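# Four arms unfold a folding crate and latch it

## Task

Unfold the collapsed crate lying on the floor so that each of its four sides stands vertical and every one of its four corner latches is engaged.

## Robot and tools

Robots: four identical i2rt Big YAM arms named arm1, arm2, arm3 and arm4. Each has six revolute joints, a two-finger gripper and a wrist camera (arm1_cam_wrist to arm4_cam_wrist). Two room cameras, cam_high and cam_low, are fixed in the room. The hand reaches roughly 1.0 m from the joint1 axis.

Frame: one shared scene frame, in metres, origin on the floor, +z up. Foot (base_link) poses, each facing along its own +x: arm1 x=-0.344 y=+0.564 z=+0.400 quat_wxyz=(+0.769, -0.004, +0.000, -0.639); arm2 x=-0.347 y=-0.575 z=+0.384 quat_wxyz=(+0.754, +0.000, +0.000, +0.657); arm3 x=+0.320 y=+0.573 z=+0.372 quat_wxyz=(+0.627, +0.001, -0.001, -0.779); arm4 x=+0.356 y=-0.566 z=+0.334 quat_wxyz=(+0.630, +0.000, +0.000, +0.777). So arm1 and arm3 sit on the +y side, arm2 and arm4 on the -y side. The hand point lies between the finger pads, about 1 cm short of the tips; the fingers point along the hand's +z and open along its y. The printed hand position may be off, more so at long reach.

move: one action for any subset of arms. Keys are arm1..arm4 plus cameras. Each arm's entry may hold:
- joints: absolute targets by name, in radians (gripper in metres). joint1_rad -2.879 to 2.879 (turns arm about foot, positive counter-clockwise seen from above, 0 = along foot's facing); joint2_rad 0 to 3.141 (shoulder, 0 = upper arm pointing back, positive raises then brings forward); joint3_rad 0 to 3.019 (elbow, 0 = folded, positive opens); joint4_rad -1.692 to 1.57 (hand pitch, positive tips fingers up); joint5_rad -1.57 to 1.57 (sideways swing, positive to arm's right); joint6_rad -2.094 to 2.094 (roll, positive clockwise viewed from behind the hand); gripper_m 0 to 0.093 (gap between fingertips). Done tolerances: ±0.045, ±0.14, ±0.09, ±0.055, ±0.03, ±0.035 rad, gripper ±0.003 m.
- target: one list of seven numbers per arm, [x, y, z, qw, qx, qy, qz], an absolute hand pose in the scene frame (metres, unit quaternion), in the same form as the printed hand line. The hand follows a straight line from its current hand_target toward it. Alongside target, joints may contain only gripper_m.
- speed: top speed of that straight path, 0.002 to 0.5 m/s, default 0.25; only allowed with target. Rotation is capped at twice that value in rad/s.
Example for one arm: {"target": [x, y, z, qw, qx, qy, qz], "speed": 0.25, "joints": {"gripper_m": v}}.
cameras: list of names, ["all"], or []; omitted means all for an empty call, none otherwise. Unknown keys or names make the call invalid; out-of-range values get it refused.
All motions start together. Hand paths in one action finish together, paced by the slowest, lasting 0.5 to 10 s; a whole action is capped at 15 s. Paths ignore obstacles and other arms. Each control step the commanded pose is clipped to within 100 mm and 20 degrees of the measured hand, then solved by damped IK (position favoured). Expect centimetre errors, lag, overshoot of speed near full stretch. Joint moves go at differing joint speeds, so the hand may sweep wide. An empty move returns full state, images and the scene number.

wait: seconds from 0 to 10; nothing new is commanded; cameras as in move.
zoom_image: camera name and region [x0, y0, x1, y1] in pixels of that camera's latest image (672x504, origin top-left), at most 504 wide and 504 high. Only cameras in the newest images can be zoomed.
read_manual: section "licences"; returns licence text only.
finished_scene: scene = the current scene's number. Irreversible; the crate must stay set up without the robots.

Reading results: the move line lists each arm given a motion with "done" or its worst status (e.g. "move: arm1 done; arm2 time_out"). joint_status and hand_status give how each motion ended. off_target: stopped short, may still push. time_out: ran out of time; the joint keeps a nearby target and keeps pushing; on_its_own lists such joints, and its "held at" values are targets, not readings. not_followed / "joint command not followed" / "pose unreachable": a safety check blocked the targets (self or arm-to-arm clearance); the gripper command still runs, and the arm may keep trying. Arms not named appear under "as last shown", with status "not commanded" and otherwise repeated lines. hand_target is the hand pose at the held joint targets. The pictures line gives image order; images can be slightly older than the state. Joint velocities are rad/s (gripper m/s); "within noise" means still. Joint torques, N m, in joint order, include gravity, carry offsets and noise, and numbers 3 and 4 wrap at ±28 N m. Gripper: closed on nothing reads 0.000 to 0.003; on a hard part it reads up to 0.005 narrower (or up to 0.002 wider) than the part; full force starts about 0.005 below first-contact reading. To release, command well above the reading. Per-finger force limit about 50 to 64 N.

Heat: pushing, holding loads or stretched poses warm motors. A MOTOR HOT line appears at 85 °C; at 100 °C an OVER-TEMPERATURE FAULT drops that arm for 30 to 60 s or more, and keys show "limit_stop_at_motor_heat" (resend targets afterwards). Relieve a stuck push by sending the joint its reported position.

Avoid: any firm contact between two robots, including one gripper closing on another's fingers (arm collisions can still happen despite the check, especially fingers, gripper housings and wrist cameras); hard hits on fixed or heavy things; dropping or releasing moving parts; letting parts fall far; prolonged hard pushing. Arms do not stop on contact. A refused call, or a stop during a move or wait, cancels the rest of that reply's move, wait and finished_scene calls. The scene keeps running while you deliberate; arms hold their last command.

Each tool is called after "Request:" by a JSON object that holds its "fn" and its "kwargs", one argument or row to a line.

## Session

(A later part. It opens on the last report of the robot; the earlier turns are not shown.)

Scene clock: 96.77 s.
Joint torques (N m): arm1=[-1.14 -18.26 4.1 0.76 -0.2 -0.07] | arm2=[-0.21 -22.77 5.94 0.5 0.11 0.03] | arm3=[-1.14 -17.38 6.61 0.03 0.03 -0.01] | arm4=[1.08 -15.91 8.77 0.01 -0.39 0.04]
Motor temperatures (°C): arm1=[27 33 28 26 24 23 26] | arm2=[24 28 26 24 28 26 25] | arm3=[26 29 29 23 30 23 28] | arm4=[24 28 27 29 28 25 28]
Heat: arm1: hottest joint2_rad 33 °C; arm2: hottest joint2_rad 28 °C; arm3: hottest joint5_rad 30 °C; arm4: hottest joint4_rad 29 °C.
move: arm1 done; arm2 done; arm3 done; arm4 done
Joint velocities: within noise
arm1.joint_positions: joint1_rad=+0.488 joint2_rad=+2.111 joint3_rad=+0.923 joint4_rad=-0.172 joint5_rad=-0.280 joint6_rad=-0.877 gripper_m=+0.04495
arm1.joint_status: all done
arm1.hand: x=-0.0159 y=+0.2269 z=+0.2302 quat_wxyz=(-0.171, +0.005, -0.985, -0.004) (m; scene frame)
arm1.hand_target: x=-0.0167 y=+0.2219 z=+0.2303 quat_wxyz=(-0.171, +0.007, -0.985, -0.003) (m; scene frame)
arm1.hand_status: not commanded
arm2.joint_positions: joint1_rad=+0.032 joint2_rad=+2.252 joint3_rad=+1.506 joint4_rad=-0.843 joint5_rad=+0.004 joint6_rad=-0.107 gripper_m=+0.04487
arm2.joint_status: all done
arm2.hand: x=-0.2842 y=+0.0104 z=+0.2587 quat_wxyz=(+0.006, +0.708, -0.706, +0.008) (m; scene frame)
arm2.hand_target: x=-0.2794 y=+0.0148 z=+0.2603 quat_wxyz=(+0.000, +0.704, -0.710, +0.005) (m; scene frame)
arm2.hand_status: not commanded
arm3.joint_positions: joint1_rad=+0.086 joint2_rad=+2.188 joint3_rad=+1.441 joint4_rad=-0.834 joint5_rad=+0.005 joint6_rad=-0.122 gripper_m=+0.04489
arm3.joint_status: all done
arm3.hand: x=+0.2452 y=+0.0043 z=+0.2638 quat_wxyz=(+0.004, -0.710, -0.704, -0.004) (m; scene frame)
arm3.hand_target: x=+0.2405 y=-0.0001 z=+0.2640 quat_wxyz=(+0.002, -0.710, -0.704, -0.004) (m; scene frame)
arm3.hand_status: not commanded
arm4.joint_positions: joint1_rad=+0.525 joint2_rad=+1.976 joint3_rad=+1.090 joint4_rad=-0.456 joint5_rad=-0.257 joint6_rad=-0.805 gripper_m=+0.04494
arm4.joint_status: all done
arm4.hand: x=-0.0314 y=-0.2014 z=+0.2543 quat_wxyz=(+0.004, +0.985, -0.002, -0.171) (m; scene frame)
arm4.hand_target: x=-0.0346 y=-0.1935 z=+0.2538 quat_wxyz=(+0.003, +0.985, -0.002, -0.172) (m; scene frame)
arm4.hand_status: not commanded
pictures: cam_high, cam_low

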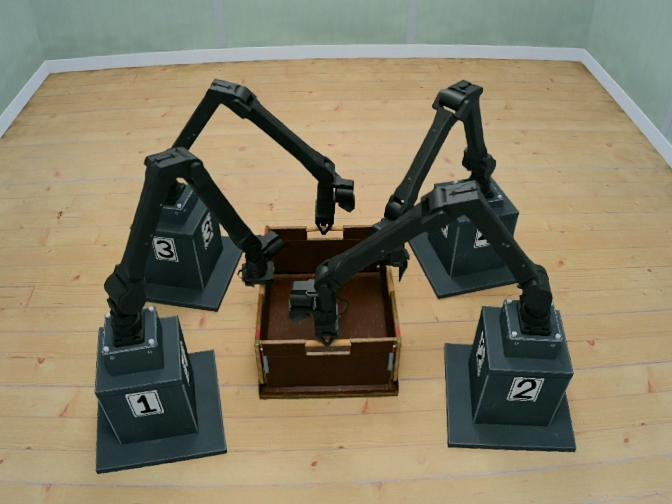

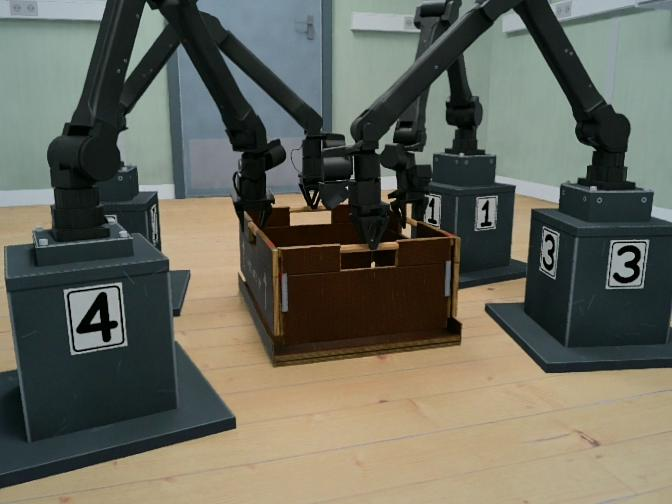

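Request:
{"fn": "move", "kwargs": {
  "arm1": {"target":[-0.016,0.217,0.37,0.1736,0,0.9848,0],"speed":0.1},
  "arm2": {"target":[-0.284,0.016,0.37,0,0.7071,-0.7071,0],"speed":0.1},
  "arm3": {"target":[0.243,-0.003,0.37,0,0.7071,0.7071,0],"speed":0.1},
  "arm4": {"target":[-0.036,-0.192,0.37,0,0.9848,0,-0.1736],"speed":0.1},
  "cameras": ["all"]
}}

Scene clock: 100.10 s.
Joint torques (N m): arm1=[-1.38 -17.49 7.66 0.61 -0.17 0.07] | arm2=[-0.15 -24.94 8.79 -0.1 -0.12 -0.01] | arm3=[-0.79 -18.37 9.26 -0.18 0.04 -0.02] | arm4=[1.32 -15.74 11.75 -0.06 -0.34 0]
Motor temperatures (°C): arm1=[27 33 28 26 24 23 26] | arm2=[24 28 26 24 28 26 25] | arm3=[26 29 29 23 29 23 28] | arm4=[24 28 27 29 28 25 27]
Heat: arm1: hottest joint2_rad 33 °C; arm2: hottest joint2_rad 28 °C; arm3: hottest joint2_rad 29 °C; arm4: hottest joint4_rad 29 °C.
move: arm1 off_target; arm2 off_target; arm3 off_target; arm4 off_target
Joint velocities: within noise
arm1.joint_positions: joint1_rad=+0.484 joint2_rad=+1.783 joint3_rad=+0.923 joint4_rad=-0.512 joint5_rad=-0.280 joint6_rad=-0.879 gripper_m=+0.04497
arm1.joint_status: not commanded
arm1.hand: x=-0.0188 y=+0.2287 z=+0.3607 quat_wxyz=(-0.167, +0.003, -0.986, -0.008) (m; scene frame)
arm1.hand_target: x=-0.0147 y=+0.2165 z=+0.3696 quat_wxyz=(-0.174, +0.001, -0.985, +0.000) (m; scene frame)
arm1.hand_status: off_target (0.015 m and 1.2 deg from the pose sent, 0.140 m and 0.8 deg at the start)
arm2.joint_positions: joint1_rad=+0.032 joint2_rad=+2.114 joint3_rad=+1.506 joint4_rad=-1.027 joint5_rad=+0.002 joint6_rad=-0.107 gripper_m=+0.04489
arm2.joint_status: not commanded
arm2.hand: x=-0.2861 y=-0.0053 z=+0.3379 quat_wxyz=(+0.024, +0.708, -0.706, +0.021) (m; scene frame)
arm2.hand_target: x=-0.2839 y=+0.0159 z=+0.3701 quat_wxyz=(+0.000, +0.707, -0.707, +0.000) (m; scene frame)
arm2.hand_status: off_target (0.039 m and 3.7 deg from the pose sent, 0.111 m and 1.1 deg at the start)
arm3.joint_positions: joint1_rad=+0.086 joint2_rad=+2.045 joint3_rad=+1.461 joint4_rad=-1.031 joint5_rad=+0.005 joint6_rad=-0.123 gripper_m=+0.04490
arm3.joint_status: not commanded
arm3.hand: x=+0.2464 y=+0.0154 z=+0.3491 quat_wxyz=(+0.014, -0.709, -0.705, -0.017) (m; scene frame)
arm3.hand_target: x=+0.2429 y=-0.0035 z=+0.3704 quat_wxyz=(-0.001, -0.707, -0.707, +0.001) (m; scene frame)
arm3.hand_status: off_target (0.028 m and 2.6 deg from the pose sent, 0.107 m and 0.8 deg at the start)
arm4.joint_positions: joint1_rad=+0.525 joint2_rad=+1.785 joint3_rad=+1.144 joint4_rad=-0.724 joint5_rad=-0.257 joint6_rad=-0.805 gripper_m=+0.04495
arm4.joint_status: not commanded
arm4.hand: x=-0.0274 y=-0.2058 z=+0.3552 quat_wxyz=(+0.012, +0.987, -0.003, -0.163) (m; scene frame)
arm4.hand_target: x=-0.0364 y=-0.1914 z=+0.3698 quat_wxyz=(+0.000, +0.985, +0.000, -0.174) (m; scene frame)
arm4.hand_status: off_target (0.022 m and 1.9 deg from the pose sent, 0.116 m and 0.6 deg at the start)
pictures: arm1_cam_wrist, arm2_cam_wrist, arm3_cam_wrist, arm4_cam_wrist, cam_high, cam_low

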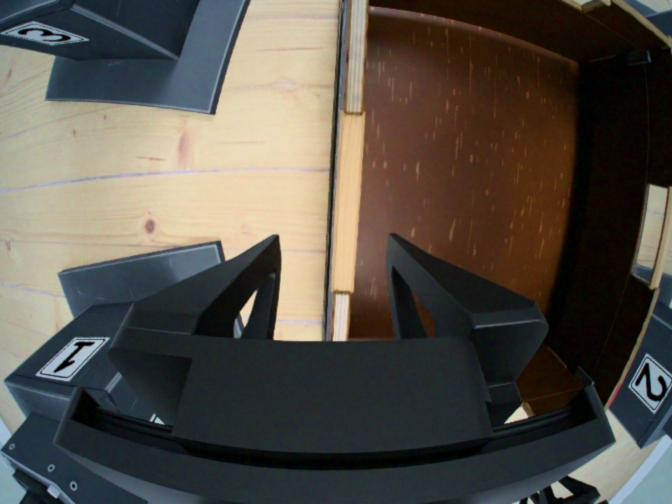

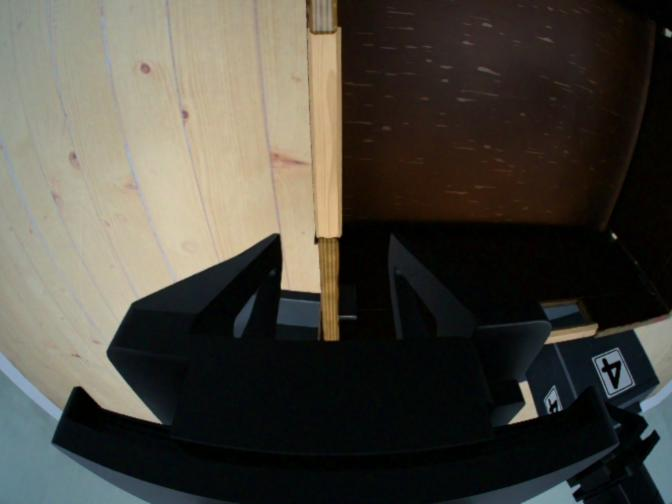

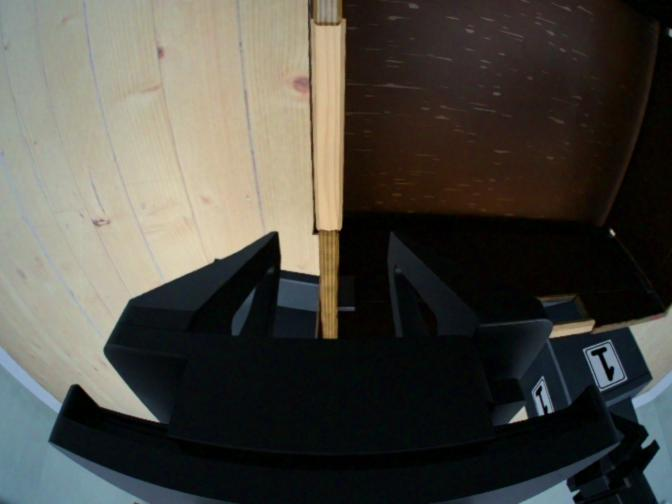

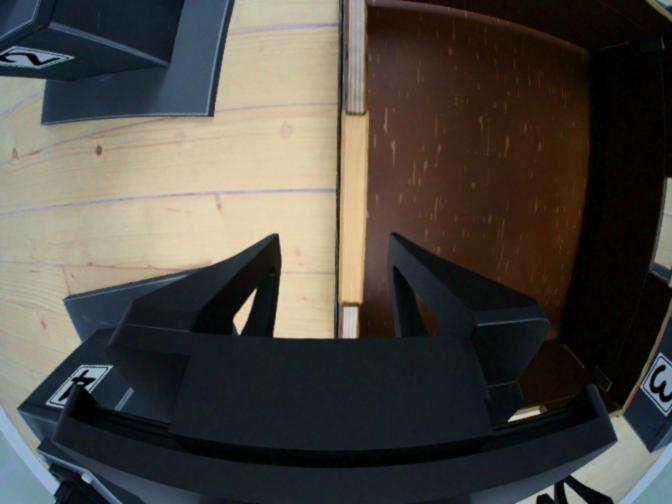

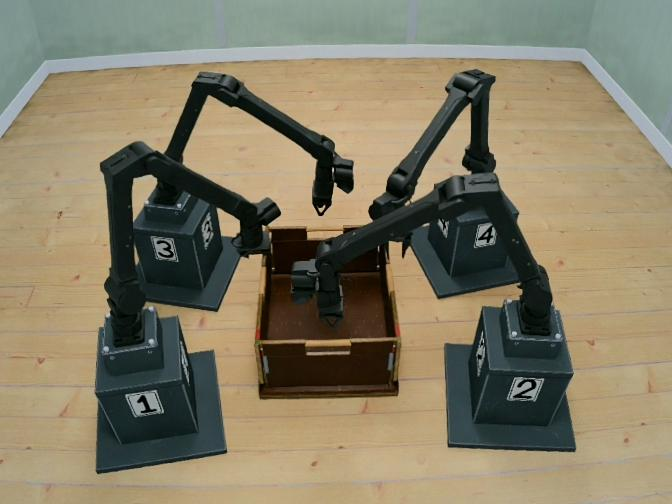

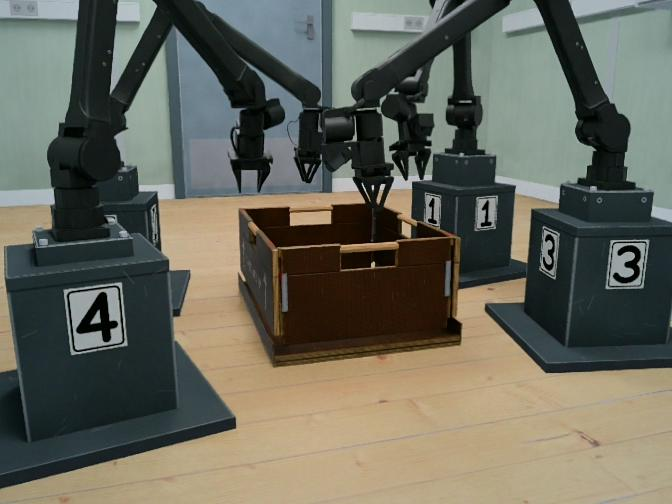

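Request:
{"fn": "zoom_image", "kwargs": {
  "camera": "cam_high",
  "region": [240, 215, 420, 410]
}}

Request:
{"fn": "zoom_image", "kwargs": {
  "camera": "cam_low",
  "region": [220, 180, 480, 370]
}}

Scaled by 2.585 from the camera's 672x504 image, which has a finer 960x720 frame.

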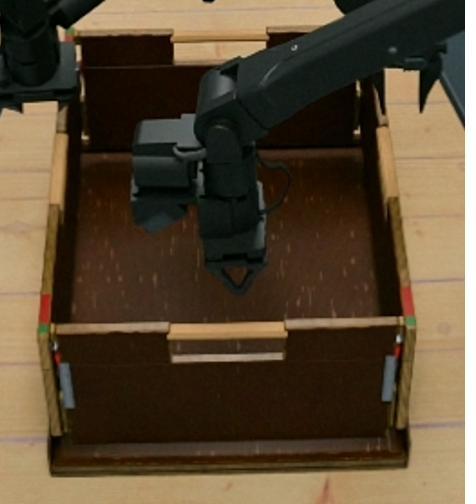

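Scaled by 1.938 from the camera's 672x504 image, which has a finer 960x720 frame.

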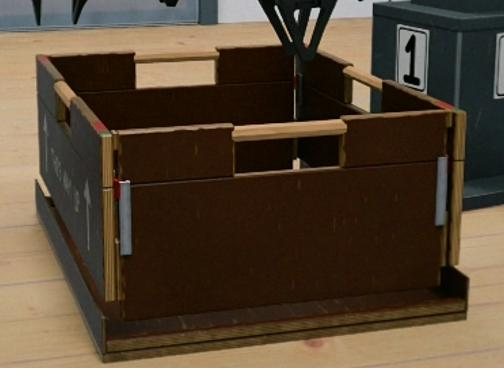

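Request:
{"fn": "zoom_image", "kwargs": {
  "camera": "cam_low",
  "region": [420, 215, 480, 305]
}}

Request:
{"fn": "zoom_image", "kwargs": {
  "camera": "cam_low",
  "region": [230, 215, 300, 320]
}}

Request:
{"fn": "zoom_image", "kwargs": {
  "camera": "cam_high",
  "region": [255, 220, 285, 250]
}}

Request:
{"fn": "zoom_image", "kwargs": {
  "camera": "cam_high",
  "region": [370, 220, 400, 250]
}}

Request:
{"fn": "zoom_image", "kwargs": {
  "camera": "cam_high",
  "region": [250, 320, 410, 390]
}}

Scaled by 5.600 from the camera's 672x504 image, which has a finer 960x720 frame.

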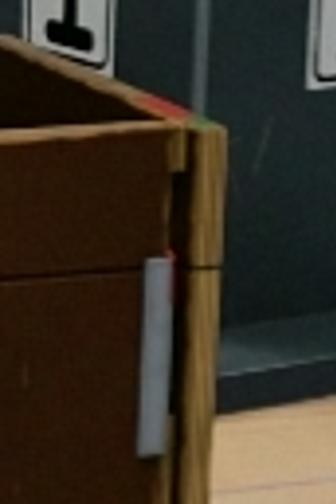

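Scaled by 4.800 from the camera's 672x504 image, which has a finer 960x720 frame.

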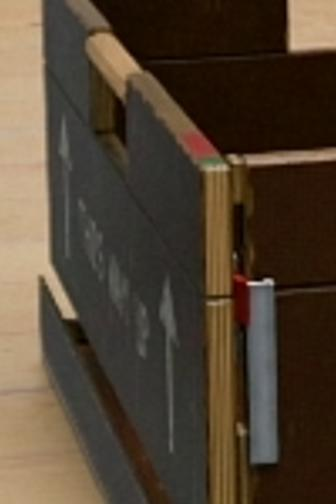

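Scaled by 16.800 from the camera's 672x504 image, which has a finer 960x720 frame.

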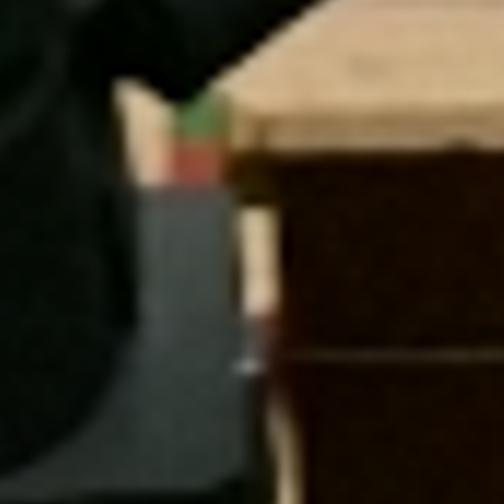

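Scaled by 16.800 from the camera's 672x504 image, which has a finer 960x720 frame.

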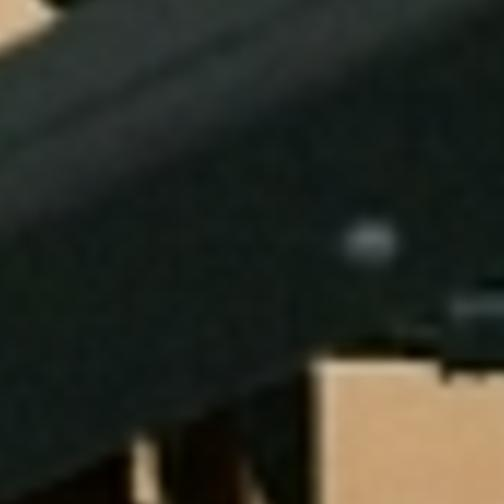

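Scaled by 3.150 from the camera's 672x504 image, which has a finer 960x720 frame.

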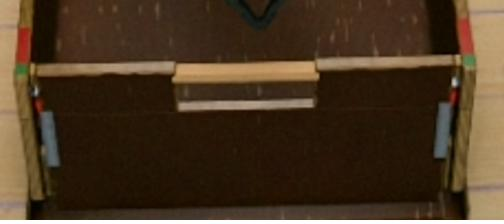

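All four corners are aligned with the green bands, so I'm ending the scene.

Request:
{"fn": "finished_scene", "kwargs": {
  "scene": 2
}}

The scene is finished: the task was done.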